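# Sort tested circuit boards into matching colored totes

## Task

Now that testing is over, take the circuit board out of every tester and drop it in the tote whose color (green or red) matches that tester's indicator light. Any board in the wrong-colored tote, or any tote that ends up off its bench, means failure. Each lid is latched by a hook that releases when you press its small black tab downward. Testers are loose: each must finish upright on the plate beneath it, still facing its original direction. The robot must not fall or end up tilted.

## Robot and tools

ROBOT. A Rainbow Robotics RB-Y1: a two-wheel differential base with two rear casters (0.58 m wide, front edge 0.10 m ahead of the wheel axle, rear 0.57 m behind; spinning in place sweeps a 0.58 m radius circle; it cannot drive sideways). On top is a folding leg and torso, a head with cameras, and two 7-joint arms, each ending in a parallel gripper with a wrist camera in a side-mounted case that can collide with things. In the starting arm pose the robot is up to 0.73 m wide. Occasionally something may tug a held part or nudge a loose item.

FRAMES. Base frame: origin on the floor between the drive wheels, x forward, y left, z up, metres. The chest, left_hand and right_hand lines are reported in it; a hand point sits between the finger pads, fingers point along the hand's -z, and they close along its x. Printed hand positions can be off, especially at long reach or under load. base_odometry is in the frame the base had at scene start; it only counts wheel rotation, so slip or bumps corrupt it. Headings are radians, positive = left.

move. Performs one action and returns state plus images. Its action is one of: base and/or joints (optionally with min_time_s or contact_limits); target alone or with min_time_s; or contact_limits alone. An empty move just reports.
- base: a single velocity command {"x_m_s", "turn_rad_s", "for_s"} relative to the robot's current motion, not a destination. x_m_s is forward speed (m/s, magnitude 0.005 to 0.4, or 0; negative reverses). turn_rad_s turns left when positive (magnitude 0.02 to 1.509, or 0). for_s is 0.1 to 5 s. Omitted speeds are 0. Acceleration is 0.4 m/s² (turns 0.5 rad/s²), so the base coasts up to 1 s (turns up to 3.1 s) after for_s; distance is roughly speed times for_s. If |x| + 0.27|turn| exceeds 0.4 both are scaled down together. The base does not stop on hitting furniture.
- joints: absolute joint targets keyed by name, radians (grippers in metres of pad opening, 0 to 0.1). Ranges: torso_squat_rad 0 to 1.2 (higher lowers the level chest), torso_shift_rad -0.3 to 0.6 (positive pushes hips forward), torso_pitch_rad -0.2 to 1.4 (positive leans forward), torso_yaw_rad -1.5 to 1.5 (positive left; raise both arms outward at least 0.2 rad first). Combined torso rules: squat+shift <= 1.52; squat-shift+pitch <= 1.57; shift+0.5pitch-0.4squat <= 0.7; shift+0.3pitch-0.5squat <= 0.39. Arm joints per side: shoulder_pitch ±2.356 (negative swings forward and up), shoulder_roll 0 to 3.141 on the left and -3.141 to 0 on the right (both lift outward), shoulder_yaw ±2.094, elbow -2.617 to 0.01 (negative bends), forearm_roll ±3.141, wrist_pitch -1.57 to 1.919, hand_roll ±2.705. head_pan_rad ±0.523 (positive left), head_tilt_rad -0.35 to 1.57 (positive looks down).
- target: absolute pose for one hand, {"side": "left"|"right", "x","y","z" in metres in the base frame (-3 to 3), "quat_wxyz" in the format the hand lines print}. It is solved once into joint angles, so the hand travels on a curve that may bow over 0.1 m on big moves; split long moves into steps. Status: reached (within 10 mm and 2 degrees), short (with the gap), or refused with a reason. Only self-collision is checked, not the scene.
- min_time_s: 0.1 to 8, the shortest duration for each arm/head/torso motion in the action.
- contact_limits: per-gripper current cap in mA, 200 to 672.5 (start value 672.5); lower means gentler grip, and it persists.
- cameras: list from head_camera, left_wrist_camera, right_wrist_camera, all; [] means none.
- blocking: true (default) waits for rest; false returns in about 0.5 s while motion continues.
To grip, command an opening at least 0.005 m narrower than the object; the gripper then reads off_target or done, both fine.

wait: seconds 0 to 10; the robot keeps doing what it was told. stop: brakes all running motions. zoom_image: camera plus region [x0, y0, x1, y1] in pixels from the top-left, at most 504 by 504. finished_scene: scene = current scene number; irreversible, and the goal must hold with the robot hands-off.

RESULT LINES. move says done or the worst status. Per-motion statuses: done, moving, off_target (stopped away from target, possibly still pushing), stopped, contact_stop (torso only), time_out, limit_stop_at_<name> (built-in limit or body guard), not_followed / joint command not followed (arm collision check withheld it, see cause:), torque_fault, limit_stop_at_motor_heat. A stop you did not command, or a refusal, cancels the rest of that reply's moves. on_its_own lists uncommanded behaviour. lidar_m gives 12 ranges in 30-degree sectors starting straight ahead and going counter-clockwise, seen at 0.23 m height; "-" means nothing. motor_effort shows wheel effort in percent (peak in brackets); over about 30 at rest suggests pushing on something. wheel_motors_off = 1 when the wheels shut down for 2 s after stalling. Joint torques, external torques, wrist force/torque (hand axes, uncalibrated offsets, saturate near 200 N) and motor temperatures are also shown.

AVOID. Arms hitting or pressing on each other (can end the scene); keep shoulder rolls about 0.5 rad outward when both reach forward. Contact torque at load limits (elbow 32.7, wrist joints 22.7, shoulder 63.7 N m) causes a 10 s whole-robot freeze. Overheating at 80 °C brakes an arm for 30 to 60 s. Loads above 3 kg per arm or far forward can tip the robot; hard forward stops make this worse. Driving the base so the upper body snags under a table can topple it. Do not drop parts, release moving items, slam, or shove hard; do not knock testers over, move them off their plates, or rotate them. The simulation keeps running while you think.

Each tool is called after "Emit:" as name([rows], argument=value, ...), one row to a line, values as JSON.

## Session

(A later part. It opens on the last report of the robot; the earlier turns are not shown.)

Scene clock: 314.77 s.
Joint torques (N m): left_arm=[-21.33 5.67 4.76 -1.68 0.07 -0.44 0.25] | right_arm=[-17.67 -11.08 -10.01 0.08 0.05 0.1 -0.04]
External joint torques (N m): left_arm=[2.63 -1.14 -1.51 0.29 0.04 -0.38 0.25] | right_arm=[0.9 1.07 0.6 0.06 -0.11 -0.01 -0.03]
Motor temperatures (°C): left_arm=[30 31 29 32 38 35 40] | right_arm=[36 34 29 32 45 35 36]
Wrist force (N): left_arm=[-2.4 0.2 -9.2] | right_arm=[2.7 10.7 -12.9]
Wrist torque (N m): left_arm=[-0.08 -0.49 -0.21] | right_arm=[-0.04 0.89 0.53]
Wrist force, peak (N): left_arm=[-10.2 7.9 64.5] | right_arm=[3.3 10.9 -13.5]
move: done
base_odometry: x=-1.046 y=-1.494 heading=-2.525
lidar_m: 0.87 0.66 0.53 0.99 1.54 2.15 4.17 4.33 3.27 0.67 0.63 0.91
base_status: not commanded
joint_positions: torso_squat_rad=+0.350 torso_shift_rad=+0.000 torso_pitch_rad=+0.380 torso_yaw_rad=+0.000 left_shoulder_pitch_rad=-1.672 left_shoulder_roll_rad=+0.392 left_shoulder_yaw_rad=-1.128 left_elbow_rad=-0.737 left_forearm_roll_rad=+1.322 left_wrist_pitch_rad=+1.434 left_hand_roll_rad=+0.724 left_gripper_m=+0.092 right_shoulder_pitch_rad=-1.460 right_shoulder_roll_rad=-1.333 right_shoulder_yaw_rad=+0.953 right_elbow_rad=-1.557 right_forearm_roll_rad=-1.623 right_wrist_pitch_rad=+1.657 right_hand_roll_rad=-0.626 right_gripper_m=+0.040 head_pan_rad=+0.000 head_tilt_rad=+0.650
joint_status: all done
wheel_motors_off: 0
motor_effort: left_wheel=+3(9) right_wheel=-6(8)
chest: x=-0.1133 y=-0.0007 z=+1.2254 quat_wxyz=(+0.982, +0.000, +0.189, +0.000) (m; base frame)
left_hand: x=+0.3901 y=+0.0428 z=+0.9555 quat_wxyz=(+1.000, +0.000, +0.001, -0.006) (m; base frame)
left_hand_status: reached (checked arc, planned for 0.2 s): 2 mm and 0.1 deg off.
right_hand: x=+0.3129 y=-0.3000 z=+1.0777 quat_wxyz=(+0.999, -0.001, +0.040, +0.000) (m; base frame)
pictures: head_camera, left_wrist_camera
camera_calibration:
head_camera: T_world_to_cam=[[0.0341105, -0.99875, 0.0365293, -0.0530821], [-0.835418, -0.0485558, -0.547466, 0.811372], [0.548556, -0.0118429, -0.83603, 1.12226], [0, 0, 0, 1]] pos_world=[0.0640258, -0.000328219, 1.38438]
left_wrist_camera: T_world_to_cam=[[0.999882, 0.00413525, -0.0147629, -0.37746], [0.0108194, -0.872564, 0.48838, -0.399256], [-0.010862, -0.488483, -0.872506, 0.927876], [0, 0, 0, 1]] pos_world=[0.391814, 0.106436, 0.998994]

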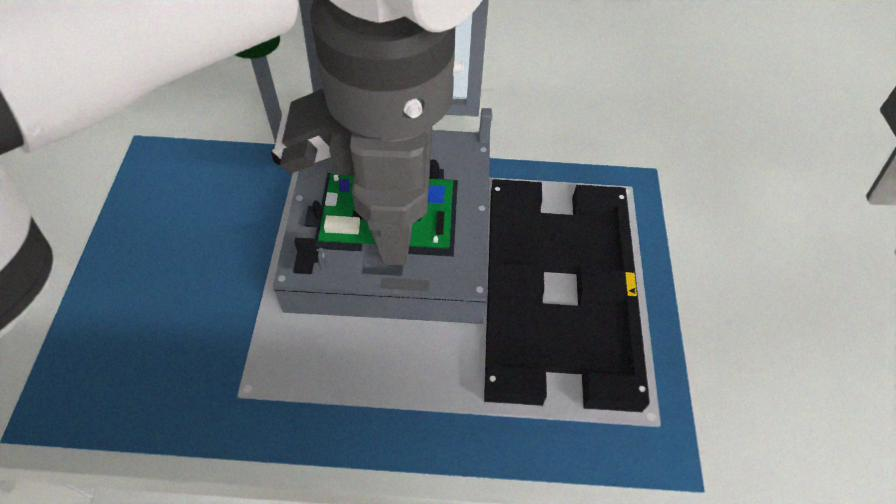

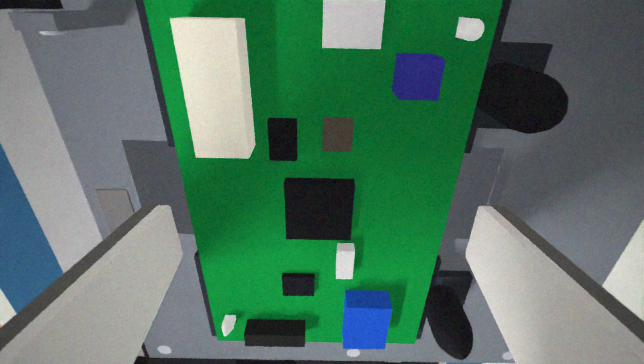

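Emit:
move(target={"side":"left","x":0.390,"y":0.051,"z":0.957,"quat_wxyz":[1,0,0,-0.0055]}, cameras=["left_wrist_camera","head_camera"])

Emit:
zoom_image(camera="head_camera", region=[240, 130, 540, 340])

Emit:
move(target={"side":"left","x":0.390,"y":0.051,"z":0.947,"quat_wxyz":[1,0,0,-0.0055]}, cameras=["left_wrist_camera","head_camera"])

Scene clock: 328.63 s.
Joint torques (N m): left_arm=[-22.07 6.83 6.19 -2.39 0.18 -0.1 0.23] | right_arm=[-17.46 -10.87 -9.95 0.06 0 0.06 -0.09]
External joint torques (N m): left_arm=[1.82 -0.08 -0.39 -0.42 0.16 -0.04 0.23] | right_arm=[1.12 1.27 0.66 0.04 -0.16 -0.06 -0.09]
Motor temperatures (°C): left_arm=[30 31 29 32 38 35 40] | right_arm=[36 34 29 32 45 35 36]
Wrist force (N): left_arm=[-2.0 0.1 -9.3] | right_arm=[2.7 10.8 -12.7]
Wrist torque (N m): left_arm=[-0.06 -0.45 -0.21] | right_arm=[-0.06 0.88 0.54]
Wrist force, peak (N): left_arm=[-2.7 0.0 -10.0] | right_arm=[2.9 10.9 -13.3]
move: done
base_odometry: x=-1.046 y=-1.494 heading=-2.525
lidar_m: 0.87 0.67 0.53 0.98 1.54 2.16 4.17 4.34 3.26 0.65 0.64 0.90
base_status: not commanded
joint_positions: torso_squat_rad=+0.350 torso_shift_rad=+0.000 torso_pitch_rad=+0.380 torso_yaw_rad=+0.000 left_shoulder_pitch_rad=-1.661 left_shoulder_roll_rad=+0.425 left_shoulder_yaw_rad=-1.128 left_elbow_rad=-0.781 left_forearm_roll_rad=+1.323 left_wrist_pitch_rad=+1.440 left_hand_roll_rad=+0.733 left_gripper_m=+0.092 right_shoulder_pitch_rad=-1.460 right_shoulder_roll_rad=-1.333 right_shoulder_yaw_rad=+0.953 right_elbow_rad=-1.557 right_forearm_roll_rad=-1.623 right_wrist_pitch_rad=+1.657 right_hand_roll_rad=-0.626 right_gripper_m=+0.040 head_pan_rad=+0.000 head_tilt_rad=+0.650
joint_status: all done
wheel_motors_off: 0
motor_effort: left_wheel=+2(3) right_wheel=-4(6)
chest: x=-0.1133 y=-0.0007 z=+1.2254 quat_wxyz=(+0.982, +0.000, +0.189, +0.000) (m; base frame)
left_hand: x=+0.3900 y=+0.0509 z=+0.9570 quat_wxyz=(+1.000, +0.001, +0.001, -0.006) (m; base frame)
left_hand_status: reached (checked arc, planned for 0.2 s): 0 mm and 0.1 deg off.
right_hand: x=+0.3129 y=-0.3000 z=+1.0777 quat_wxyz=(+0.999, -0.001, +0.040, +0.000) (m; base frame)
pictures: head_camera, left_wrist_camera
camera_calibration:
head_camera: T_world_to_cam=[[0.034086, -0.998751, 0.0365354, -0.0531028], [-0.835433, -0.0485383, -0.547445, 0.81135], [0.548534, -0.0118627, -0.836044, 1.12226], [0, 0, 0, 1]] pos_world=[0.0640402, -0.000341935, 1.38437]
left_wrist_camera: T_world_to_cam=[[0.999887, 0.00426205, -0.0144096, -0.377764], [0.0107466, -0.873068, 0.48748, -0.39199], [-0.0105029, -0.48758, -0.873015, 0.933414], [0, 0, 0, 1]] pos_world=[0.391738, 0.11449, 1.00053]

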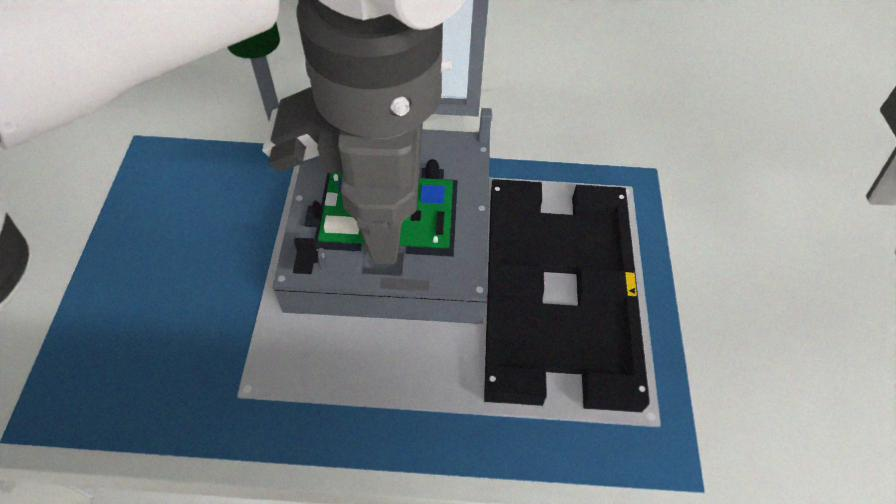

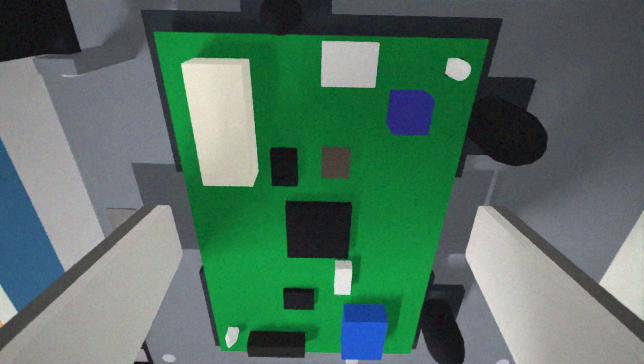

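Scaled by 1.680 from the camera's 896x504 image, which has a finer 1280x720 frame.

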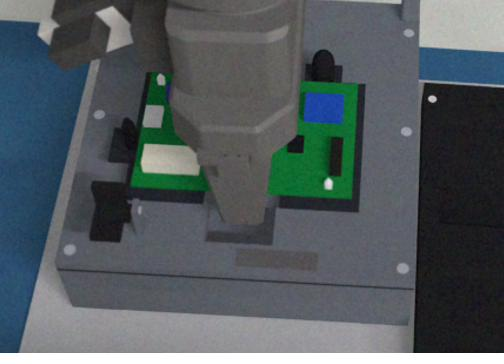

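Scene clock: 329.17 s.
Joint torques (N m): left_arm=[-22.47 5.85 5.73 -1.44 0.25 -0.25 0.03] | right_arm=[-17.35 -10.84 -9.96 0.09 0.04 0.04 -0.05]
External joint torques (N m): left_arm=[1.37 -0.96 -0.71 0.56 0.23 -0.18 0.03] | right_arm=[1.23 1.3 0.66 0.07 -0.12 -0.07 -0.05]
Motor temperatures (°C): left_arm=[30 31 29 32 38 35 40] | right_arm=[36 34 29 32 45 35 36]
Wrist force (N): left_arm=[-2.6 -0.2 -9.3] | right_arm=[2.8 10.8 -13.2]
Wrist torque (N m): left_arm=[-0.03 -0.52 -0.21] | right_arm=[-0.09 0.89 0.53]
Wrist force, peak (N): left_arm=[-3.1 -0.8 -10.7] | right_arm=[2.8 11.1 -13.4]
move: done
base_odometry: x=-1.046 y=-1.494 heading=-2.525
lidar_m: 0.87 0.67 0.53 0.98 1.55 2.16 4.17 4.33 3.27 0.67 0.63 0.90
base_status: not commanded
joint_positions: torso_squat_rad=+0.350 torso_shift_rad=+0.000 torso_pitch_rad=+0.380 torso_yaw_rad=+0.000 left_shoulder_pitch_rad=-1.647 left_shoulder_roll_rad=+0.413 left_shoulder_yaw_rad=-1.133 left_elbow_rad=-0.764 left_forearm_roll_rad=+1.315 left_wrist_pitch_rad=+1.418 left_hand_roll_rad=+0.725 left_gripper_m=+0.092 right_shoulder_pitch_rad=-1.460 right_shoulder_roll_rad=-1.333 right_shoulder_yaw_rad=+0.953 right_elbow_rad=-1.557 right_forearm_roll_rad=-1.623 right_wrist_pitch_rad=+1.657 right_hand_roll_rad=-0.626 right_gripper_m=+0.040 head_pan_rad=+0.000 head_tilt_rad=+0.650
joint_status: all done
wheel_motors_off: 0
motor_effort: left_wheel=+2(4) right_wheel=-2(6)
chest: x=-0.1133 y=-0.0007 z=+1.2254 quat_wxyz=(+0.982, +0.000, +0.189, +0.000) (m; base frame)
left_hand: x=+0.3898 y=+0.0511 z=+0.9473 quat_wxyz=(+1.000, +0.000, +0.000, -0.006) (m; base frame)
left_hand_status: reached (checked arc, planned for 0.2 s): 0 mm and 0.0 deg off.
right_hand: x=+0.3129 y=-0.3000 z=+1.0776 quat_wxyz=(+0.999, -0.001, +0.040, +0.000) (m; base frame)
pictures: head_camera, left_wrist_camera
camera_calibration:
head_camera: T_world_to_cam=[[0.0340799, -0.998751, 0.0365452, -0.0531138], [-0.83545, -0.0485382, -0.547419, 0.811329], [0.548509, -0.0118757, -0.83606, 1.12227], [0, 0, 0, 1]] pos_world=[0.0640608, -0.000339245, 1.38436]
left_wrist_camera: T_world_to_cam=[[0.999919, 0.0043937, -0.0119499, -0.379989], [0.00967224, -0.872487, 0.488542, -0.387712], [-0.00827958, -0.488618, -0.872458, 0.92375], [0, 0, 0, 1]] pos_world=[0.391356, 0.114758, 0.990806]

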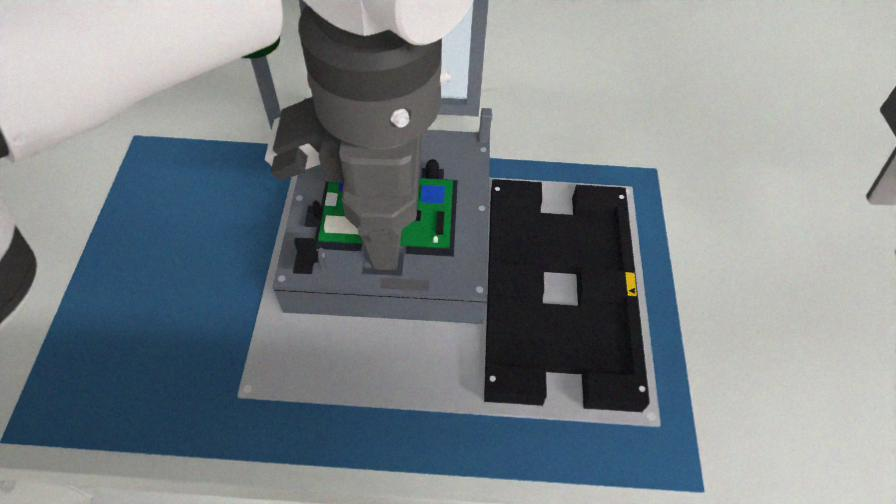

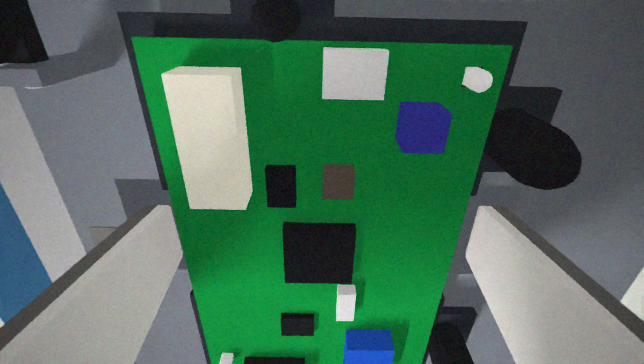

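Emit:
move(target={"side":"left","x":0.390,"y":0.051,"z":0.939,"quat_wxyz":[1,0,0,-0.0055]}, cameras=["left_wrist_camera"])

Emit:
move(target={"side":"left","x":0.390,"y":0.051,"z":0.933,"quat_wxyz":[1,0,0,-0.0055]}, cameras=["left_wrist_camera","head_camera"])

Scene clock: 335.80 s.
Joint torques (N m): left_arm=[-22.36 6.17 5.41 -1.3 0.21 -0.2 -0.11] | right_arm=[-17.62 -11.24 -9.69 0.26 -0.08 0 -0.06]
External joint torques (N m): left_arm=[1.45 -0.55 -0.82 0.7 0.19 -0.13 -0.11] | right_arm=[0.95 0.9 0.92 0.24 -0.24 -0.11 -0.06]
Motor temperatures (°C): left_arm=[30 31 29 32 38 34 40] | right_arm=[35 34 29 31 45 35 36]
Wrist force (N): left_arm=[-2.3 0.1 -9.6] | right_arm=[2.6 10.6 -13.6]
Wrist torque (N m): left_arm=[-0.07 -0.48 -0.21] | right_arm=[-0.04 0.87 0.54]
Wrist force, peak (N): left_arm=[-2.8 -0.7 -10.6] | right_arm=[2.8 11.1 -13.3]
move: done
base_odometry: x=-1.046 y=-1.494 heading=-2.525
lidar_m: 0.87 0.66 0.53 0.98 1.53 2.15 4.17 4.34 3.26 0.66 0.62 0.89
base_status: not commanded
joint_positions: torso_squat_rad=+0.350 torso_shift_rad=+0.000 torso_pitch_rad=+0.380 torso_yaw_rad=+0.000 left_shoulder_pitch_rad=-1.639 left_shoulder_roll_rad=+0.398 left_shoulder_yaw_rad=-1.137 left_elbow_rad=-0.736 left_forearm_roll_rad=+1.311 left_wrist_pitch_rad=+1.401 left_hand_roll_rad=+0.712 left_gripper_m=+0.092 right_shoulder_pitch_rad=-1.460 right_shoulder_roll_rad=-1.333 right_shoulder_yaw_rad=+0.953 right_elbow_rad=-1.557 right_forearm_roll_rad=-1.623 right_wrist_pitch_rad=+1.657 right_hand_roll_rad=-0.626 right_gripper_m=+0.040 head_pan_rad=+0.000 head_tilt_rad=+0.650
joint_status: all done
wheel_motors_off: 0
motor_effort: left_wheel=+3(4) right_wheel=-4(5)
chest: x=-0.1133 y=-0.0007 z=+1.2254 quat_wxyz=(+0.982, +0.000, +0.189, +0.000) (m; base frame)
left_hand: x=+0.3898 y=+0.0511 z=+0.9393 quat_wxyz=(+1.000, +0.000, +0.000, -0.005) (m; base frame)
left_hand_status: reached (checked arc, planned for 0.2 s): 0 mm and 0.1 deg off.
right_hand: x=+0.3129 y=-0.3000 z=+1.0776 quat_wxyz=(+0.999, -0.001, +0.040, +0.000) (m; base frame)
pictures: left_wrist_camera
camera_calibration:
left_wrist_camera: T_world_to_cam=[[0.999924, 0.00445922, -0.0114778, -0.380578], [0.00949928, -0.872453, 0.488606, -0.383791], [-0.00783502, -0.488678, -0.872429, 0.916558], [0, 0, 0, 1]] pos_world=[0.391376, 0.114759, 0.982786]

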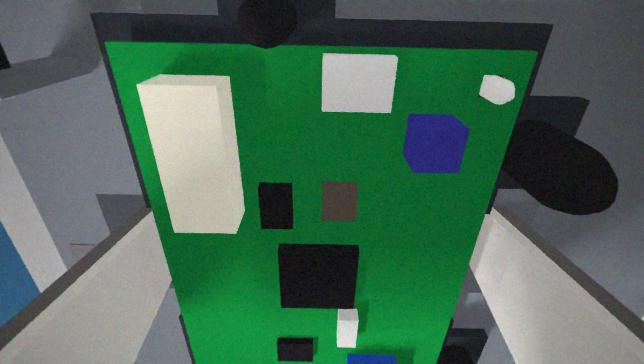

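Scene clock: 336.37 s.
Joint torques (N m): left_arm=[-22.27 5.59 5.48 -1.21 0.22 -0.25 -0.03] | right_arm=[-17.54 -10.98 -10.04 0.09 0.05 0.12 -0.02]
External joint torques (N m): left_arm=[1.53 -1.08 -0.55 0.79 0.2 -0.18 -0.03] | right_arm=[1.04 1.17 0.58 0.07 -0.11 0.01 -0.02]
Motor temperatures (°C): left_arm=[30 31 29 32 38 34 40] | right_arm=[35 34 29 31 45 35 36]
Wrist force (N): left_arm=[-2.2 0.1 -9.4] | right_arm=[2.9 10.8 -13.2]
Wrist torque (N m): left_arm=[-0.06 -0.46 -0.22] | right_arm=[-0.05 0.90 0.53]
Wrist force, peak (N): left_arm=[-2.2 0.2 -10.2] | right_arm=[2.7 10.9 -13.4]
move: done
base_odometry: x=-1.046 y=-1.494 heading=-2.526
lidar_m: 0.86 0.66 0.53 0.98 1.54 2.15 4.17 4.34 3.26 0.66 0.63 0.90
base_status: not commanded
joint_positions: torso_squat_rad=+0.350 torso_shift_rad=+0.000 torso_pitch_rad=+0.380 torso_yaw_rad=+0.000 left_shoulder_pitch_rad=-1.633 left_shoulder_roll_rad=+0.384 left_shoulder_yaw_rad=-1.139 left_elbow_rad=-0.711 left_forearm_roll_rad=+1.308 left_wrist_pitch_rad=+1.387 left_hand_roll_rad=+0.699 left_gripper_m=+0.092 right_shoulder_pitch_rad=-1.460 right_shoulder_roll_rad=-1.333 right_shoulder_yaw_rad=+0.953 right_elbow_rad=-1.557 right_forearm_roll_rad=-1.623 right_wrist_pitch_rad=+1.657 right_hand_roll_rad=-0.626 right_gripper_m=+0.040 head_pan_rad=+0.000 head_tilt_rad=+0.650
joint_status: all done
wheel_motors_off: 0
motor_effort: left_wheel=+3(4) right_wheel=-3(5)
chest: x=-0.1133 y=-0.0007 z=+1.2254 quat_wxyz=(+0.982, +0.000, +0.189, +0.000) (m; base frame)
left_hand: x=+0.3899 y=+0.0511 z=+0.9333 quat_wxyz=(+1.000, +0.000, +0.000, -0.005) (m; base frame)
left_hand_status: reached (checked arc, planned for 0.2 s): 0 mm and 0.1 deg off.
right_hand: x=+0.3129 y=-0.3000 z=+1.0776 quat_wxyz=(+0.999, -0.001, +0.040, +0.000) (m; base frame)
pictures: head_camera, left_wrist_camera
camera_calibration:
head_camera: T_world_to_cam=[[0.0340861, -0.998751, 0.0365424, -0.0531098], [-0.835457, -0.0485417, -0.547408, 0.811316], [0.548498, -0.0118706, -0.836068, 1.12227], [0, 0, 0, 1]] pos_world=[0.064065, -0.000338724, 1.38436]
left_wrist_camera: T_world_to_cam=[[0.999923, 0.00451065, -0.0115292, -0.380694], [0.00956935, -0.872449, 0.488612, -0.380869], [-0.00785469, -0.488685, -0.872425, 0.911265], [0, 0, 0, 1]] pos_world=[0.391467, 0.11475, 0.976719]

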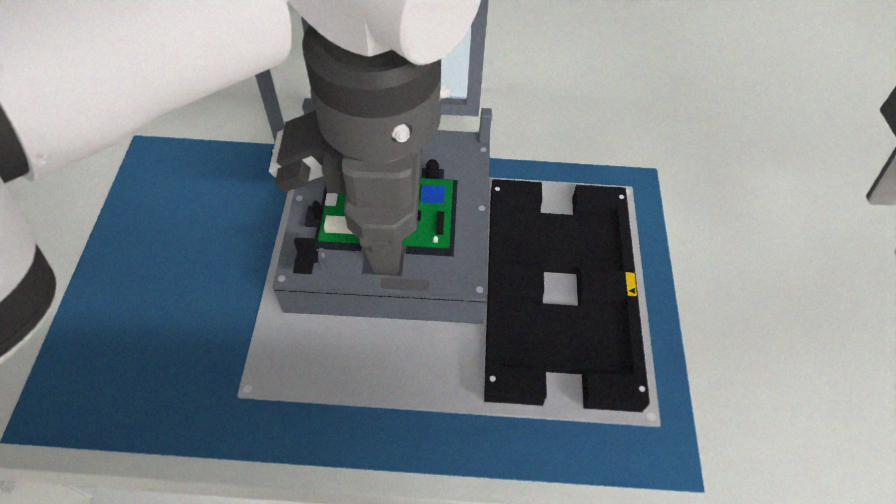

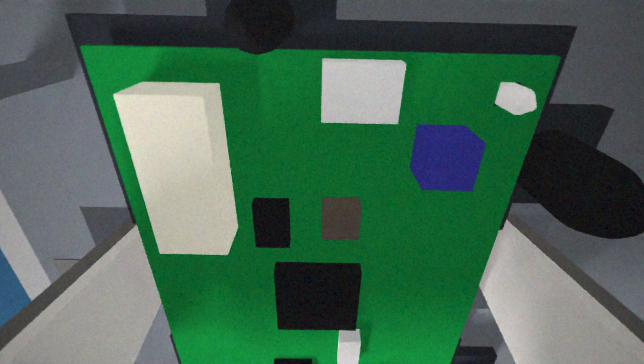

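Emit:
move(target={"side":"left","x":0.390,"y":0.051,"z":0.931,"quat_wxyz":[1,0,0,-0.0055]}, cameras=[])

Emit:
move(joints={"left_gripper_m":0.055}, cameras=["left_wrist_camera"])

Emit:
move(target={"side":"left","x":0.390,"y":0.051,"z":0.955,"quat_wxyz":[1,0,0,-0.0055]}, cameras=["left_wrist_camera"])

Emit:
move(target={"side":"left","x":0.385,"y":0.051,"z":1.05,"quat_wxyz":[1,0,0,-0.0055]}, cameras=["left_wrist_camera","head_camera"])

Emit:
move(joints={"torso_pitch_rad":0.30}, cameras=[])

Emit:
move(target={"side":"left","x":0.30,"y":0.18,"z":1.12,"quat_wxyz":[1,0,0,0]}, cameras=[])

Emit:
move(base={"x_m_s":-0.3,"for_s":1.7}, cameras=["head_camera"])

Scene clock: 350.40 s.
Joint torques (N m): left_arm=[-21.97 5.8 5.21 -1.29 0.14 -0.19 -0.02] | right_arm=[-17.29 -11.12 -9.9 0.09 0.02 0.1 -0.07]
External joint torques (N m): left_arm=[1.83 -0.84 -0.72 0.71 0.12 -0.11 -0.02] | right_arm=[1.28 1.03 0.71 0.07 -0.14 -0.01 -0.07]
Motor temperatures (°C): left_arm=[30 31 29 32 38 34 40] | right_arm=[35 34 29 31 45 35 36]
Wrist force (N): left_arm=[-2.4 0.0 -9.3] | right_arm=[2.6 10.8 -13.3]
Wrist torque (N m): left_arm=[-0.06 -0.49 -0.22] | right_arm=[-0.07 0.87 0.52]
Wrist force, peak (N): left_arm=[-2.4 -0.5 -9.8] | right_arm=[3.0 11.0 -13.3]
move: done
base_odometry: x=-1.046 y=-1.494 heading=-2.526
lidar_m: 0.87 0.67 0.53 0.98 1.53 2.17 4.17 4.34 3.26 0.66 0.63 0.90
base_status: not commanded
joint_positions: torso_squat_rad=+0.350 torso_shift_rad=+0.000 torso_pitch_rad=+0.380 torso_yaw_rad=+0.000 left_shoulder_pitch_rad=-1.632 left_shoulder_roll_rad=+0.378 left_shoulder_yaw_rad=-1.140 left_elbow_rad=-0.698 left_forearm_roll_rad=+1.307 left_wrist_pitch_rad=+1.382 left_hand_roll_rad=+0.693 left_gripper_m=+0.092 right_shoulder_pitch_rad=-1.460 right_shoulder_roll_rad=-1.333 right_shoulder_yaw_rad=+0.953 right_elbow_rad=-1.557 right_forearm_roll_rad=-1.623 right_wrist_pitch_rad=+1.657 right_hand_roll_rad=-0.626 right_gripper_m=+0.040 head_pan_rad=+0.000 head_tilt_rad=+0.650
joint_status: all done
wheel_motors_off: 0
motor_effort: left_wheel=+3(4) right_wheel=-4(5)
chest: x=-0.1133 y=-0.0007 z=+1.2254 quat_wxyz=(+0.982, +0.000, +0.189, +0.000) (m; base frame)
left_hand: x=+0.3901 y=+0.0510 z=+0.9312 quat_wxyz=(+1.000, +0.000, +0.000, -0.005) (m; base frame)
left_hand_status: reached (checked arc, planned for 0.1 s): 0 mm and 0.0 deg off.
right_hand: x=+0.3129 y=-0.3000 z=+1.0776 quat_wxyz=(+0.999, -0.001, +0.040, +0.000) (m; base frame)
pictures: none
No camera images: "cameras" was empty.

Scene clock: 351.30 s.
Joint torques (N m): left_arm=[-24.79 7.5 5.76 -0.94 -1.38 -2.95 0.06] | right_arm=[-17.45 -10.86 -9.88 -0.03 0.05 -0.03 -0.05]
External joint torques (N m): left_arm=[-0.99 0.87 -0.16 1.07 -1.4 -2.88 0.06] | right_arm=[1.13 1.29 0.74 -0.05 -0.12 -0.15 -0.04]
Motor temperatures (°C): left_arm=[30 31 29 32 38 34 40] | right_arm=[35 34 29 31 45 35 36]
Wrist force (N): left_arm=[-16.2 2.3 -7.1] | right_arm=[2.4 10.7 -13.1]
Wrist torque (N m): left_arm=[-0.07 -0.40 -0.59] | right_arm=[-0.05 0.84 0.55]
Wrist force, peak (N): left_arm=[-21.1 3.4 -6.1] | right_arm=[2.8 11.1 -13.1]
move: off_target
base_odometry: x=-1.046 y=-1.493 heading=-2.525
lidar_m: 0.87 0.67 0.53 0.98 1.54 2.15 4.17 4.33 3.27 0.66 0.63 0.89
base_status: not commanded
joint_positions: torso_squat_rad=+0.350 torso_shift_rad=+0.000 torso_pitch_rad=+0.380 torso_yaw_rad=+0.000 left_shoulder_pitch_rad=-1.632 left_shoulder_roll_rad=+0.377 left_shoulder_yaw_rad=-1.140 left_elbow_rad=-0.698 left_forearm_roll_rad=+1.308 left_wrist_pitch_rad=+1.383 left_hand_roll_rad=+0.693 left_gripper_m=+0.071 right_shoulder_pitch_rad=-1.460 right_shoulder_roll_rad=-1.333 right_shoulder_yaw_rad=+0.953 right_elbow_rad=-1.557 right_forearm_roll_rad=-1.623 right_wrist_pitch_rad=+1.657 right_hand_roll_rad=-0.626 right_gripper_m=+0.040 head_pan_rad=+0.000 head_tilt_rad=+0.650
joint_status: left_gripper_m off_target (ended at +0.071, target +0.055)
wheel_motors_off: 0
motor_effort: left_wheel=+3(6) right_wheel=-2(5)
chest: x=-0.1135 y=-0.0007 z=+1.2255 quat_wxyz=(+0.982, +0.000, +0.189, +0.000) (m; base frame)
left_hand: x=+0.3894 y=+0.0509 z=+0.9310 quat_wxyz=(+1.000, +0.000, +0.000, -0.006) (m; base frame)
right_hand: x=+0.3128 y=-0.3000 z=+1.0778 quat_wxyz=(+0.999, -0.001, +0.040, +0.000) (m; base frame)
pictures: left_wrist_camera
camera_calibration:
left_wrist_camera: T_world_to_cam=[[0.999904, 0.00423522, -0.0132233, -0.378619], [0.0101556, -0.872516, 0.48848, -0.380002], [-0.00946873, -0.488567, -0.872475, 0.909829], [0, 0, 0, 1]] pos_world=[0.391056, 0.114559, 0.97442]

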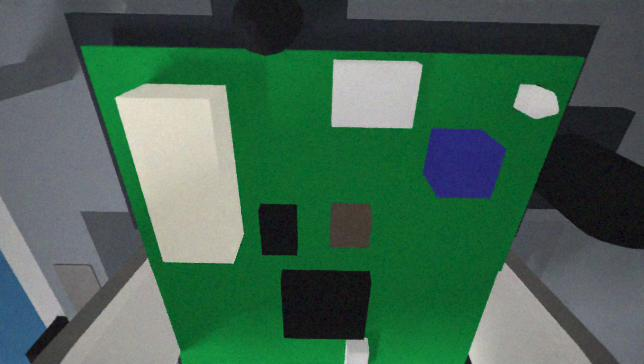

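Scene clock: 352.00 s.
Joint torques (N m): left_arm=[-22.65 6.93 7.26 -1.82 0.1 -0.21 0.24] | right_arm=[-17.32 -10.67 -9.85 0.06 -0.1 0.03 -0.14]
External joint torques (N m): left_arm=[1.23 0.05 0.7 0.16 0.08 -0.14 0.24] | right_arm=[1.26 1.47 0.76 0.04 -0.26 -0.08 -0.14]
Motor temperatures (°C): left_arm=[30 31 29 32 38 34 40] | right_arm=[35 34 29 31 45 35 36]
Wrist force (N): left_arm=[-2.3 0.2 -9.7] | right_arm=[2.6 10.8 -13.3]
Wrist torque (N m): left_arm=[-0.09 -0.48 -0.22] | right_arm=[-0.06 0.87 0.55]
Wrist force, peak (N): left_arm=[-12.3 -6.3 -18.7] | right_arm=[3.3 11.0 -13.2]
move: done
base_odometry: x=-1.046 y=-1.493 heading=-2.525
lidar_m: 0.87 0.67 0.53 0.98 1.54 2.15 4.17 4.33 3.26 0.66 0.63 0.90
base_status: not commanded
joint_positions: torso_squat_rad=+0.350 torso_shift_rad=+0.000 torso_pitch_rad=+0.380 torso_yaw_rad=+0.000 left_shoulder_pitch_rad=-1.657 left_shoulder_roll_rad=+0.423 left_shoulder_yaw_rad=-1.128 left_elbow_rad=-0.778 left_forearm_roll_rad=+1.321 left_wrist_pitch_rad=+1.435 left_hand_roll_rad=+0.731 left_gripper_m=+0.071 right_shoulder_pitch_rad=-1.460 right_shoulder_roll_rad=-1.333 right_shoulder_yaw_rad=+0.953 right_elbow_rad=-1.557 right_forearm_roll_rad=-1.623 right_wrist_pitch_rad=+1.657 right_hand_roll_rad=-0.626 right_gripper_m=+0.040 head_pan_rad=+0.000 head_tilt_rad=+0.650
joint_status: all done
wheel_motors_off: 0
motor_effort: left_wheel=+5(7) right_wheel=-3(3)
chest: x=-0.1134 y=-0.0007 z=+1.2254 quat_wxyz=(+0.982, +0.000, +0.189, +0.000) (m; base frame)
left_hand: x=+0.3901 y=+0.0509 z=+0.9549 quat_wxyz=(+1.000, +0.000, +0.000, -0.006) (m; base frame)
left_hand_status: reached (checked arc, planned for 0.3 s): 0 mm and 0.0 deg off.
right_hand: x=+0.3129 y=-0.3000 z=+1.0777 quat_wxyz=(+0.999, -0.001, +0.040, +0.000) (m; base frame)
pictures: left_wrist_camera
camera_calibration:
left_wrist_camera: T_world_to_cam=[[0.999905, 0.00413855, -0.0131412, -0.379041], [0.0100281, -0.872673, 0.488203, -0.391362], [-0.00944753, -0.488288, -0.872631, 0.930813], [0, 0, 0, 1]] pos_world=[0.391724, 0.114543, 0.998339]

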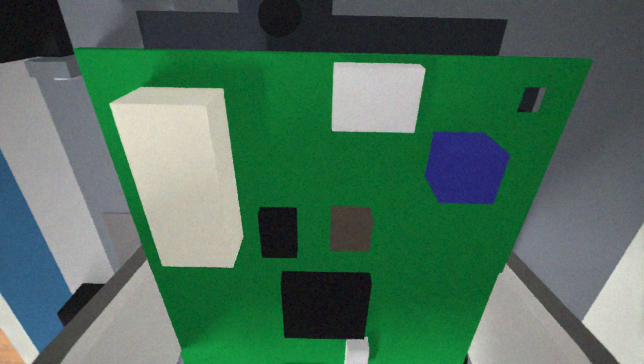

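Scene clock: 353.03 s.
Joint torques (N m): left_arm=[-21.45 7.08 8.04 -1.64 0.15 -0.19 -0.01] | right_arm=[-17.64 -10.83 -9.78 0.27 0.04 0.04 -0.07]
External joint torques (N m): left_arm=[2.41 -0.45 0.02 -0.03 0.12 -0.12 -0.01] | right_arm=[0.94 1.32 0.83 0.26 -0.12 -0.07 -0.06]
Motor temperatures (°C): left_arm=[30 31 29 32 38 34 40] | right_arm=[35 34 29 31 45 35 36]
Wrist force (N): left_arm=[-2.2 0.0 -10.0] | right_arm=[2.8 10.6 -12.8]
Wrist torque (N m): left_arm=[-0.04 -0.46 -0.19] | right_arm=[-0.03 0.90 0.53]
Wrist force, peak (N): left_arm=[-2.8 -0.5 -11.7] | right_arm=[3.0 10.8 -13.4]
move: done
base_odometry: x=-1.046 y=-1.493 heading=-2.525
lidar_m: 0.87 0.66 0.53 0.98 1.53 2.15 4.17 4.34 3.26 0.67 0.63 0.90
base_status: not commanded
joint_positions: torso_squat_rad=+0.350 torso_shift_rad=+0.000 torso_pitch_rad=+0.380 torso_yaw_rad=+0.000 left_shoulder_pitch_rad=-1.777 left_shoulder_roll_rad=+0.553 left_shoulder_yaw_rad=-1.067 left_elbow_rad=-0.982 left_forearm_roll_rad=+1.393 left_wrist_pitch_rad=+1.626 left_hand_roll_rad=+0.835 left_gripper_m=+0.071 right_shoulder_pitch_rad=-1.460 right_shoulder_roll_rad=-1.333 right_shoulder_yaw_rad=+0.953 right_elbow_rad=-1.557 right_forearm_roll_rad=-1.623 right_wrist_pitch_rad=+1.657 right_hand_roll_rad=-0.626 right_gripper_m=+0.040 head_pan_rad=+0.000 head_tilt_rad=+0.650
joint_status: all done
wheel_motors_off: 0
motor_effort: left_wheel=+4(6) right_wheel=-4(4)
chest: x=-0.1133 y=-0.0007 z=+1.2254 quat_wxyz=(+0.982, +0.000, +0.189, +0.000) (m; base frame)
left_hand: x=+0.3851 y=+0.0510 z=+1.0501 quat_wxyz=(+1.000, +0.000, +0.000, -0.006) (m; base frame)
left_hand_status: reached (checked arc, planned for 0.5 s): 0 mm and 0.0 deg off.
right_hand: x=+0.3129 y=-0.3000 z=+1.0777 quat_wxyz=(+0.999, -0.001, +0.040, +0.000) (m; base frame)
pictures: head_camera, left_wrist_camera
camera_calibration:
head_camera: T_world_to_cam=[[0.034077, -0.998751, 0.0365388, -0.0531095], [-0.835441, -0.0485325, -0.547434, 0.811344], [0.548523, -0.0118711, -0.836051, 1.12226], [0, 0, 0, 1]] pos_world=[0.0640518, -0.000344191, 1.38437]
left_wrist_camera: T_world_to_cam=[[0.99991, 0.0043635, -0.0126672, -0.373346], [0.00999382, -0.872627, 0.488285, -0.437856], [-0.00892313, -0.488368, -0.872592, 1.01371], [0, 0, 0, 1]] pos_world=[0.386734, 0.114608, 1.09363]

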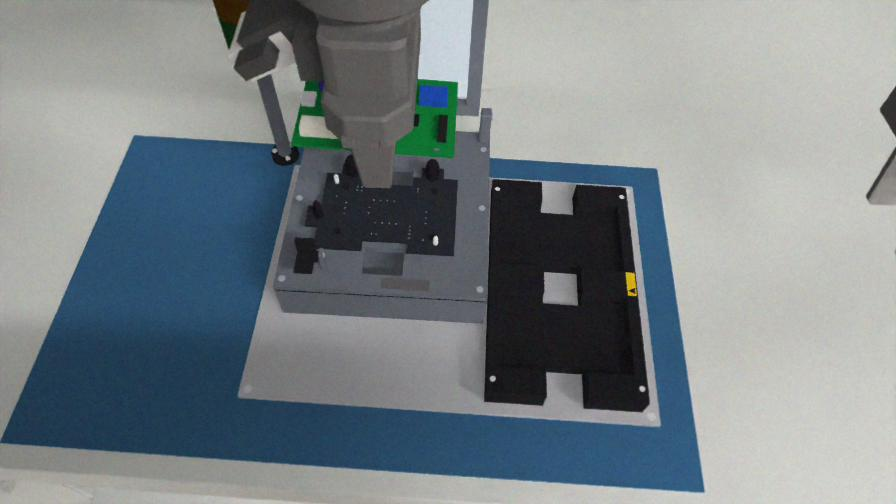

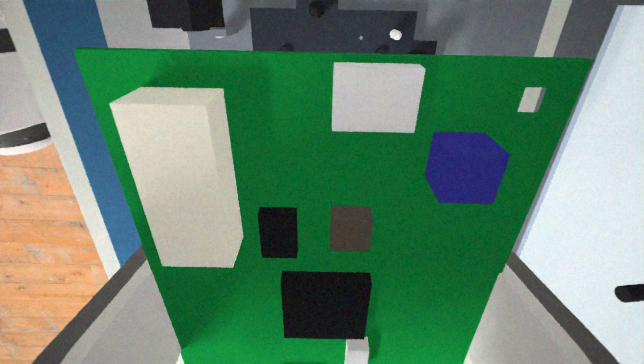

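Scene clock: 354.10 s.
Joint torques (N m): left_arm=[-22.2 7.52 7.89 -1.3 0.06 -0.25 0.02] | right_arm=[-17.73 -10.28 -10.06 0.4 0.19 -0.07 -0.08]
External joint torques (N m): left_arm=[1.72 -0.47 -0.18 -0.12 0.15 -0.08 0.02] | right_arm=[1.19 1.14 0.62 0.07 -0.07 -0.04 -0.08]
Motor temperatures (°C): left_arm=[30 31 29 32 38 34 40] | right_arm=[35 34 29 31 45 35 36]
Wrist force (N): left_arm=[-2.8 -0.4 -10.2] | right_arm=[2.4 10.7 -13.2]
Wrist torque (N m): left_arm=[0.02 -0.48 -0.21] | right_arm=[-0.06 0.87 0.52]
Wrist force, peak (N): left_arm=[-2.7 -0.1 -10.4] | right_arm=[2.2 11.2 -13.3]
move: done
base_odometry: x=-1.046 y=-1.493 heading=-2.525
lidar_m: 0.87 0.67 0.53 0.98 1.54 2.16 4.18 4.34 3.27 0.67 0.63 0.90
base_status: not commanded
joint_positions: torso_squat_rad=+0.350 torso_shift_rad=+0.000 torso_pitch_rad=+0.300 torso_yaw_rad=+0.000 left_shoulder_pitch_rad=-1.776 left_shoulder_roll_rad=+0.553 left_shoulder_yaw_rad=-1.067 left_elbow_rad=-0.982 left_forearm_roll_rad=+1.393 left_wrist_pitch_rad=+1.626 left_hand_roll_rad=+0.835 left_gripper_m=+0.071 right_shoulder_pitch_rad=-1.460 right_shoulder_roll_rad=-1.333 right_shoulder_yaw_rad=+0.953 right_elbow_rad=-1.557 right_forearm_roll_rad=-1.623 right_wrist_pitch_rad=+1.657 right_hand_roll_rad=-0.626 right_gripper_m=+0.040 head_pan_rad=+0.000 head_tilt_rad=+0.650
joint_status: all done
wheel_motors_off: 0
motor_effort: left_wheel=+4(5) right_wheel=-2(4)
chest: x=-0.1367 y=-0.0007 z=+1.2337 quat_wxyz=(+0.989, +0.000, +0.149, +0.000) (m; base frame)
left_hand: x=+0.3742 y=+0.0510 z=+1.0987 quat_wxyz=(+0.999, +0.000, -0.040, -0.006) (m; base frame)
right_hand: x=+0.3000 y=-0.3000 z=+1.1204 quat_wxyz=(+1.000, -0.001, +0.000, +0.000) (m; base frame)
pictures: none
No camera images: "cameras" was empty.

Scene clock: 355.37 s.
Joint torques (N m): left_arm=[-18.04 7.64 11.12 -0.67 0.21 -0.04 0.14] | right_arm=[-17.49 -10.32 -10.15 0.46 0.05 -0.11 -0.12]
External joint torques (N m): left_arm=[1.65 -0.72 0.92 -0.38 0.18 0.02 0.14] | right_arm=[1.43 1.11 0.54 0.12 -0.21 -0.09 -0.12]
Motor temperatures (°C): left_arm=[30 31 29 32 38 34 40] | right_arm=[35 34 29 31 45 35 36]
Wrist force (N): left_arm=[-2.3 0.1 -9.7] | right_arm=[2.4 10.9 -13.1]
Wrist torque (N m): left_arm=[-0.09 -0.48 -0.20] | right_arm=[-0.06 0.87 0.54]
Wrist force, peak (N): left_arm=[-3.3 -1.0 -10.5] | right_arm=[2.2 10.7 -13.6]
move: done
base_odometry: x=-1.046 y=-1.494 heading=-2.525
lidar_m: 0.86 0.68 0.53 0.98 1.53 2.16 4.17 4.34 3.26 0.67 0.64 0.91
base_status: not commanded
joint_positions: torso_squat_rad=+0.350 torso_shift_rad=+0.000 torso_pitch_rad=+0.300 torso_yaw_rad=+0.000 left_shoulder_pitch_rad=-1.568 left_shoulder_roll_rad=+1.057 left_shoulder_yaw_rad=-0.957 left_elbow_rad=-1.590 left_forearm_roll_rad=+1.561 left_wrist_pitch_rad=+1.727 left_hand_roll_rad=+0.929 left_gripper_m=+0.071 right_shoulder_pitch_rad=-1.460 right_shoulder_roll_rad=-1.333 right_shoulder_yaw_rad=+0.953 right_elbow_rad=-1.557 right_forearm_roll_rad=-1.623 right_wrist_pitch_rad=+1.657 right_hand_roll_rad=-0.626 right_gripper_m=+0.040 head_pan_rad=+0.000 head_tilt_rad=+0.650
joint_status: all done
wheel_motors_off: 0
motor_effort: left_wheel=+4(5) right_wheel=-2(4)
chest: x=-0.1366 y=-0.0007 z=+1.2337 quat_wxyz=(+0.989, +0.000, +0.149, +0.000) (m; base frame)
left_hand: x=+0.3000 y=+0.1801 z=+1.1201 quat_wxyz=(+1.000, +0.000, +0.001, +0.000) (m; base frame)
left_hand_status: reached (checked arc, planned for 0.9 s): 0 mm and 0.1 deg off.
right_hand: x=+0.3000 y=-0.3000 z=+1.1204 quat_wxyz=(+1.000, -0.001, +0.000, +0.000) (m; base frame)
pictures: none
No camera images: "cameras" was empty.

Scene clock: 358.13 s.
Joint torques (N m): left_arm=[-18.33 7.54 11.04 -0.46 0.2 0.05 0.17] | right_arm=[-17.69 -10.1 -9.88 0.39 0.15 -0.16 -0.04]
External joint torques (N m): left_arm=[1.37 -0.81 0.83 -0.18 0.16 0.11 0.17] | right_arm=[1.23 1.33 0.8 0.06 -0.11 -0.13 -0.04]
Motor temperatures (°C): left_arm=[30 31 29 32 38 34 40] | right_arm=[35 34 29 31 45 35 36]
Wrist force (N): left_arm=[-2.3 -0.1 -9.9] | right_arm=[2.4 10.6 -13.0]
Wrist torque (N m): left_arm=[-0.06 -0.47 -0.20] | right_arm=[-0.03 0.87 0.52]
Wrist force, peak (N): left_arm=[-2.1 -0.1 -10.2] | right_arm=[2.6 11.0 -13.4]
move: done
base_odometry: x=-0.630 y=-1.199 heading=-2.525
lidar_m: 1.38 0.89 1.07 1.48 1.55 2.18 3.66 4.22 3.24 2.81 1.17 0.91
base_status: done (sent for 1.7 of 1.7 s)
joint_positions: torso_squat_rad=+0.350 torso_shift_rad=+0.000 torso_pitch_rad=+0.300 torso_yaw_rad=+0.000 left_shoulder_pitch_rad=-1.568 left_shoulder_roll_rad=+1.057 left_shoulder_yaw_rad=-0.957 left_elbow_rad=-1.590 left_forearm_roll_rad=+1.561 left_wrist_pitch_rad=+1.727 left_hand_roll_rad=+0.929 left_gripper_m=+0.071 right_shoulder_pitch_rad=-1.460 right_shoulder_roll_rad=-1.333 right_shoulder_yaw_rad=+0.953 right_elbow_rad=-1.557 right_forearm_roll_rad=-1.623 right_wrist_pitch_rad=+1.657 right_hand_roll_rad=-0.626 right_gripper_m=+0.040 head_pan_rad=+0.000 head_tilt_rad=+0.650
joint_status: not commanded
wheel_motors_off: 0
motor_effort: left_wheel=+6(29) right_wheel=-1(22)
chest: x=-0.1367 y=-0.0007 z=+1.2337 quat_wxyz=(+0.989, +0.000, +0.149, +0.000) (m; base frame)
left_hand: x=+0.2999 y=+0.1800 z=+1.1202 quat_wxyz=(+1.000, +0.000, +0.001, +0.000) (m; base frame)
right_hand: x=+0.3000 y=-0.3000 z=+1.1205 quat_wxyz=(+1.000, -0.001, +0.000, +0.000) (m; base frame)
pictures: head_camera
camera_calibration:
head_camera: T_world_to_cam=[[0.0310269, -0.99875, 0.0391933, -0.056275], [-0.788966, -0.0485464, -0.612517, 0.882967], [0.613654, -0.0119177, -0.789485, 1.09345], [0, 0, 0, 1]] pos_world=[0.0273763, -0.000308362, 1.4063]

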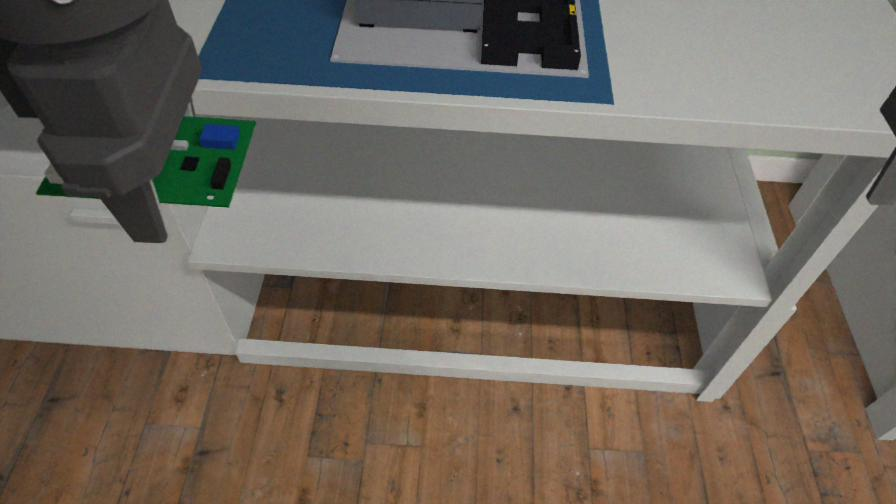

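Emit:
move(base={"turn_rad_s":0.6,"for_s":4.908}, cameras=[])

Emit:
move(base={"x_m_s":0.4,"for_s":5}, joints={"head_tilt_rad":0.4}, cameras=["head_camera"])

Scene clock: 375.00 s.
Joint torques (N m): left_arm=[-18.37 7.53 11.02 -0.44 0.19 0.03 0.13] | right_arm=[-17.81 -10.36 -10.08 0.55 0.1 -0.15 -0.09]
External joint torques (N m): left_arm=[1.32 -0.83 0.81 -0.16 0.16 0.09 0.13] | right_arm=[1.1 1.06 0.61 0.22 -0.16 -0.13 -0.09]
Motor temperatures (°C): left_arm=[30 31 29 32 38 34 40] | right_arm=[35 34 29 31 45 35 36]
Wrist force (N): left_arm=[-2.1 -0.2 -9.9] | right_arm=[2.3 10.9 -12.7]
Wrist torque (N m): left_arm=[-0.05 -0.45 -0.18] | right_arm=[-0.07 0.84 0.53]
Wrist force, peak (N): left_arm=[-2.3 -0.1 -10.2] | right_arm=[2.4 11.1 -13.2]
move: done
base_odometry: x=-0.630 y=-1.199 heading=+0.415
lidar_m: 3.55 3.68 3.47 3.14 1.18 0.91 1.39 0.90 0.91 1.49 1.49 1.82
base_status: done (sent for 4.9 of 4.9 s)
joint_positions: torso_squat_rad=+0.350 torso_shift_rad=+0.000 torso_pitch_rad=+0.300 torso_yaw_rad=+0.000 left_shoulder_pitch_rad=-1.568 left_shoulder_roll_rad=+1.057 left_shoulder_yaw_rad=-0.957 left_elbow_rad=-1.590 left_forearm_roll_rad=+1.561 left_wrist_pitch_rad=+1.727 left_hand_roll_rad=+0.929 left_gripper_m=+0.071 right_shoulder_pitch_rad=-1.460 right_shoulder_roll_rad=-1.333 right_shoulder_yaw_rad=+0.953 right_elbow_rad=-1.557 right_forearm_roll_rad=-1.623 right_wrist_pitch_rad=+1.657 right_hand_roll_rad=-0.626 right_gripper_m=+0.040 head_pan_rad=+0.000 head_tilt_rad=+0.650
joint_status: not commanded
wheel_motors_off: 0
motor_effort: left_wheel=+0(26) right_wheel=+4(26)
chest: x=-0.1367 y=-0.0007 z=+1.2337 quat_wxyz=(+0.989, +0.000, +0.149, +0.000) (m; base frame)
left_hand: x=+0.3000 y=+0.1800 z=+1.1202 quat_wxyz=(+1.000, +0.000, +0.001, +0.000) (m; base frame)
right_hand: x=+0.3000 y=-0.3000 z=+1.1205 quat_wxyz=(+1.000, -0.001, +0.000, +0.000) (m; base frame)
pictures: none
No camera images: "cameras" was empty.

Scene clock: 381.47 s.
Joint torques (N m): left_arm=[-18.45 7.9 10.98 -0.44 0.15 0.03 0.12] | right_arm=[-17.59 -10.19 -10.02 0.63 0.03 -0.07 -0.08]
External joint torques (N m): left_arm=[1.25 -0.46 0.77 -0.15 0.12 0.08 0.12] | right_arm=[1.32 1.24 0.66 0.29 -0.23 -0.05 -0.08]
Motor temperatures (°C): left_arm=[30 31 29 32 38 34 40] | right_arm=[35 34 29 31 45 35 36]
Wrist force (N): left_arm=[-2.1 -0.2 -9.9] | right_arm=[2.4 10.9 -13.1]
Wrist torque (N m): left_arm=[-0.06 -0.46 -0.20] | right_arm=[-0.07 0.85 0.52]
Wrist force, peak (N): left_arm=[-1.9 -0.2 -10.4] | right_arm=[2.8 11.1 -13.5]
move: done
base_odometry: x=+1.200 y=-0.393 heading=+0.415
lidar_m: 1.81 1.73 2.12 3.49 3.51 2.93 2.72 2.00 1.27 1.14 1.13 1.39
base_status: done (sent for 5 of 5 s)
joint_positions: torso_squat_rad=+0.350 torso_shift_rad=+0.000 torso_pitch_rad=+0.300 torso_yaw_rad=+0.000 left_shoulder_pitch_rad=-1.568 left_shoulder_roll_rad=+1.057 left_shoulder_yaw_rad=-0.957 left_elbow_rad=-1.590 left_forearm_roll_rad=+1.561 left_wrist_pitch_rad=+1.727 left_hand_roll_rad=+0.929 left_gripper_m=+0.071 right_shoulder_pitch_rad=-1.460 right_shoulder_roll_rad=-1.333 right_shoulder_yaw_rad=+0.953 right_elbow_rad=-1.557 right_forearm_roll_rad=-1.623 right_wrist_pitch_rad=+1.657 right_hand_roll_rad=-0.626 right_gripper_m=+0.040 head_pan_rad=+0.000 head_tilt_rad=+0.400
joint_status: all done
wheel_motors_off: 0
motor_effort: left_wheel=+2(27) right_wheel=-2(28)
chest: x=-0.1366 y=-0.0007 z=+1.2337 quat_wxyz=(+0.989, +0.000, +0.149, +0.000) (m; base frame)
left_hand: x=+0.3000 y=+0.1800 z=+1.1201 quat_wxyz=(+1.000, +0.000, +0.001, +0.000) (m; base frame)
right_hand: x=+0.3001 y=-0.3000 z=+1.1204 quat_wxyz=(+1.000, -0.001, +0.000, +0.000) (m; base frame)
pictures: head_camera
camera_calibration:
head_camera: T_world_to_cam=[[0.0201394, -0.998756, 0.0456147, -0.0660224], [-0.613091, -0.048376, -0.78853, 1.14264], [0.789755, -0.0120854, -0.613303, 0.853407], [0, 0, 0, 1]] pos_world=[0.0278885, -0.000350201, 1.42741]

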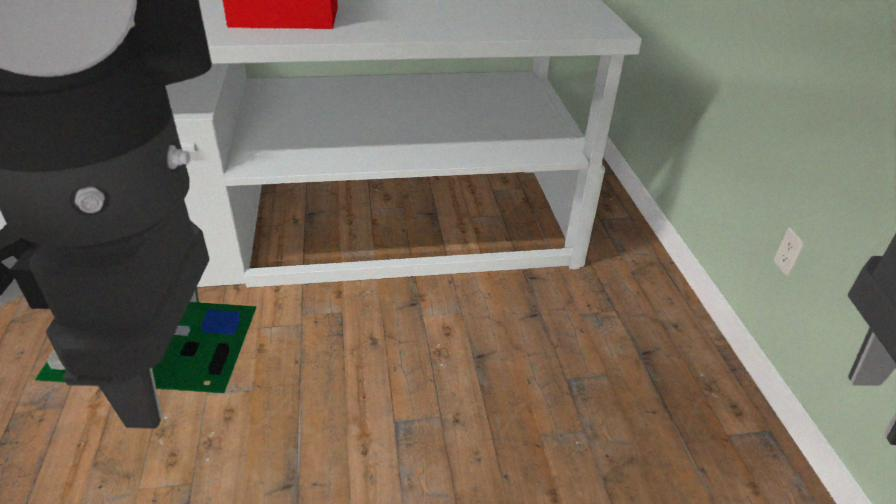

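Emit:
move(base={"turn_rad_s":0.2,"for_s":1.175}, cameras=[])

Emit:
move(base={"x_m_s":0.4,"for_s":2.65}, cameras=[])

Emit:
move(base={"turn_rad_s":-0.1,"for_s":0.85}, cameras=["head_camera"])

Scene clock: 396.63 s.
Joint torques (N m): left_arm=[-18.49 7.67 10.9 -0.51 0.24 0.03 0.17] | right_arm=[-17.78 -10.31 -9.88 0.65 0.06 -0.08 -0.1]
External joint torques (N m): left_arm=[1.2 -0.69 0.69 -0.23 0.21 0.09 0.17] | right_arm=[1.14 1.12 0.81 0.32 -0.2 -0.06 -0.1]
Motor temperatures (°C): left_arm=[30 31 30 32 38 34 40] | right_arm=[35 34 29 31 45 35 36]
Wrist force (N): left_arm=[-2.1 -0.2 -10.0] | right_arm=[2.2 10.9 -13.1]
Wrist torque (N m): left_arm=[-0.03 -0.44 -0.20] | right_arm=[-0.08 0.85 0.52]
Wrist force, peak (N): left_arm=[-2.3 -0.3 -10.3] | right_arm=[2.3 10.9 -13.5]
move: done
base_odometry: x=+1.200 y=-0.393 heading=+0.648
lidar_m: 1.72 1.79 2.99 3.49 3.68 2.83 2.71 1.54 1.17 1.14 1.19 1.71
base_status: done (sent for 1.17 of 1.17 s)
joint_positions: torso_squat_rad=+0.350 torso_shift_rad=+0.000 torso_pitch_rad=+0.300 torso_yaw_rad=+0.000 left_shoulder_pitch_rad=-1.568 left_shoulder_roll_rad=+1.057 left_shoulder_yaw_rad=-0.957 left_elbow_rad=-1.590 left_forearm_roll_rad=+1.561 left_wrist_pitch_rad=+1.727 left_hand_roll_rad=+0.929 left_gripper_m=+0.071 right_shoulder_pitch_rad=-1.460 right_shoulder_roll_rad=-1.333 right_shoulder_yaw_rad=+0.953 right_elbow_rad=-1.557 right_forearm_roll_rad=-1.623 right_wrist_pitch_rad=+1.657 right_hand_roll_rad=-0.626 right_gripper_m=+0.040 head_pan_rad=+0.000 head_tilt_rad=+0.400
joint_status: not commanded
wheel_motors_off: 0
motor_effort: left_wheel=-2(25) right_wheel=+1(25)
chest: x=-0.1366 y=-0.0007 z=+1.2337 quat_wxyz=(+0.989, +0.000, +0.149, +0.000) (m; base frame)
left_hand: x=+0.3000 y=+0.1800 z=+1.1201 quat_wxyz=(+1.000, +0.000, +0.001, +0.000) (m; base frame)
right_hand: x=+0.3000 y=-0.3000 z=+1.1204 quat_wxyz=(+1.000, -0.001, +0.000, +0.000) (m; base frame)
pictures: none
No camera images: "cameras" was empty.

Scene clock: 400.77 s.
Joint torques (N m): left_arm=[-18.34 7.79 11.02 -0.46 0.18 0.06 0.17] | right_arm=[-17.57 -10.35 -9.99 0.47 0.06 -0.1 -0.13]
External joint torques (N m): left_arm=[1.36 -0.57 0.81 -0.18 0.15 0.11 0.17] | right_arm=[1.35 1.07 0.7 0.14 -0.2 -0.07 -0.13]
Motor temperatures (°C): left_arm=[30 31 30 32 38 34 40] | right_arm=[35 34 29 31 45 35 36]
Wrist force (N): left_arm=[-2.1 -0.3 -9.8] | right_arm=[2.3 10.7 -12.9]
Wrist torque (N m): left_arm=[-0.03 -0.46 -0.21] | right_arm=[-0.05 0.85 0.53]
Wrist force, peak (N): left_arm=[-2.5 -0.2 -10.2] | right_arm=[2.5 11.2 -13.2]
move: done
base_odometry: x=+2.051 y=+0.251 heading=+0.648
lidar_m: 0.95 0.68 0.95 2.84 3.62 3.84 3.77 1.62 1.24 1.20 0.99 1.26
base_status: done (sent for 2.67 of 2.67 s)
joint_positions: torso_squat_rad=+0.350 torso_shift_rad=+0.000 torso_pitch_rad=+0.300 torso_yaw_rad=+0.000 left_shoulder_pitch_rad=-1.568 left_shoulder_roll_rad=+1.057 left_shoulder_yaw_rad=-0.957 left_elbow_rad=-1.590 left_forearm_roll_rad=+1.561 left_wrist_pitch_rad=+1.727 left_hand_roll_rad=+0.929 left_gripper_m=+0.071 right_shoulder_pitch_rad=-1.460 right_shoulder_roll_rad=-1.333 right_shoulder_yaw_rad=+0.953 right_elbow_rad=-1.557 right_forearm_roll_rad=-1.623 right_wrist_pitch_rad=+1.657 right_hand_roll_rad=-0.626 right_gripper_m=+0.040 head_pan_rad=+0.000 head_tilt_rad=+0.400
joint_status: not commanded
wheel_motors_off: 0
motor_effort: left_wheel=+1(27) right_wheel=-1(28)
chest: x=-0.1366 y=-0.0007 z=+1.2337 quat_wxyz=(+0.989, +0.000, +0.149, +0.000) (m; base frame)
left_hand: x=+0.3000 y=+0.1800 z=+1.1201 quat_wxyz=(+1.000, +0.000, +0.001, +0.000) (m; base frame)
right_hand: x=+0.3001 y=-0.3000 z=+1.1204 quat_wxyz=(+1.000, -0.001, +0.000, +0.000) (m; base frame)
pictures: none
No camera images: "cameras" was empty.

Scene clock: 402.13 s.
Joint torques (N m): left_arm=[-18.3 7.6 10.77 -0.38 0.18 0.05 0.14] | right_arm=[-17.92 -10.16 -9.95 0.49 0.1 0.01 -0.14]
External joint torques (N m): left_arm=[1.39 -0.76 0.56 -0.09 0.15 0.1 0.14] | right_arm=[1 1.26 0.73 0.15 -0.16 0.03 -0.14]
Motor temperatures (°C): left_arm=[30 31 30 32 38 34 40] | right_arm=[35 34 29 31 45 35 36]
Wrist force (N): left_arm=[-2.4 -0.3 -10.1] | right_arm=[2.2 10.9 -12.7]
Wrist torque (N m): left_arm=[-0.05 -0.50 -0.19] | right_arm=[-0.07 0.86 0.53]
Wrist force, peak (N): left_arm=[-2.3 -0.3 -10.2] | right_arm=[2.6 11.1 -13.1]
move: done
base_odometry: x=+2.051 y=+0.251 heading=+0.562
lidar_m: 1.27 0.69 0.86 2.50 3.54 3.90 3.78 1.77 1.26 1.20 0.98 1.15
base_status: done (sent for 0.87 of 0.87 s)
joint_positions: torso_squat_rad=+0.350 torso_shift_rad=+0.000 torso_pitch_rad=+0.300 torso_yaw_rad=+0.000 left_shoulder_pitch_rad=-1.568 left_shoulder_roll_rad=+1.057 left_shoulder_yaw_rad=-0.957 left_elbow_rad=-1.590 left_forearm_roll_rad=+1.561 left_wrist_pitch_rad=+1.727 left_hand_roll_rad=+0.929 left_gripper_m=+0.071 right_shoulder_pitch_rad=-1.460 right_shoulder_roll_rad=-1.333 right_shoulder_yaw_rad=+0.953 right_elbow_rad=-1.557 right_forearm_roll_rad=-1.623 right_wrist_pitch_rad=+1.657 right_hand_roll_rad=-0.626 right_gripper_m=+0.040 head_pan_rad=+0.000 head_tilt_rad=+0.400
joint_status: not commanded
wheel_motors_off: 0
motor_effort: left_wheel=+0(25) right_wheel=-5(22)
chest: x=-0.1366 y=-0.0007 z=+1.2337 quat_wxyz=(+0.989, +0.000, +0.149, +0.000) (m; base frame)
left_hand: x=+0.3000 y=+0.1800 z=+1.1201 quat_wxyz=(+1.000, +0.000, +0.001, +0.000) (m; base frame)
right_hand: x=+0.3001 y=-0.3000 z=+1.1204 quat_wxyz=(+1.000, -0.001, +0.000, +0.000) (m; base frame)
pictures: head_camera
camera_calibration:
head_camera: T_world_to_cam=[[0.0201318, -0.998758, 0.0455788, -0.0660023], [-0.613086, -0.0483431, -0.788535, 1.14264], [0.789759, -0.0120691, -0.613298, 0.853404], [0, 0, 0, 1]] pos_world=[0.0278834, -0.00038163, 1.42741]

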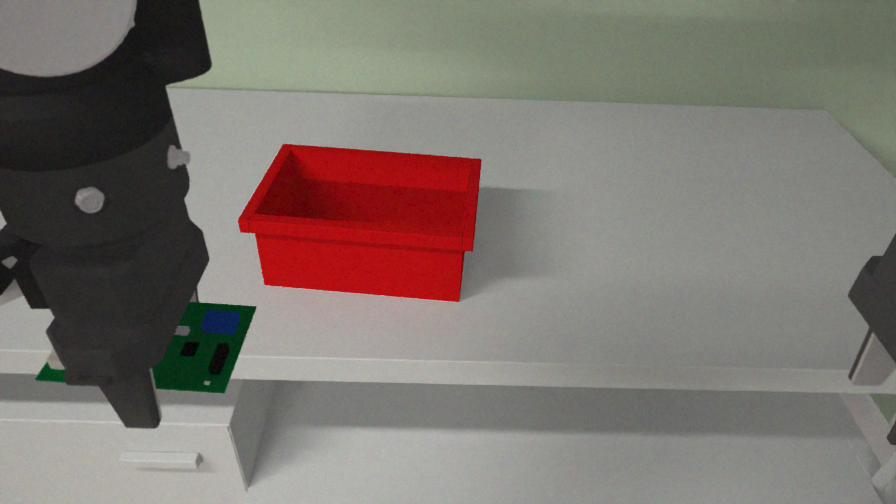

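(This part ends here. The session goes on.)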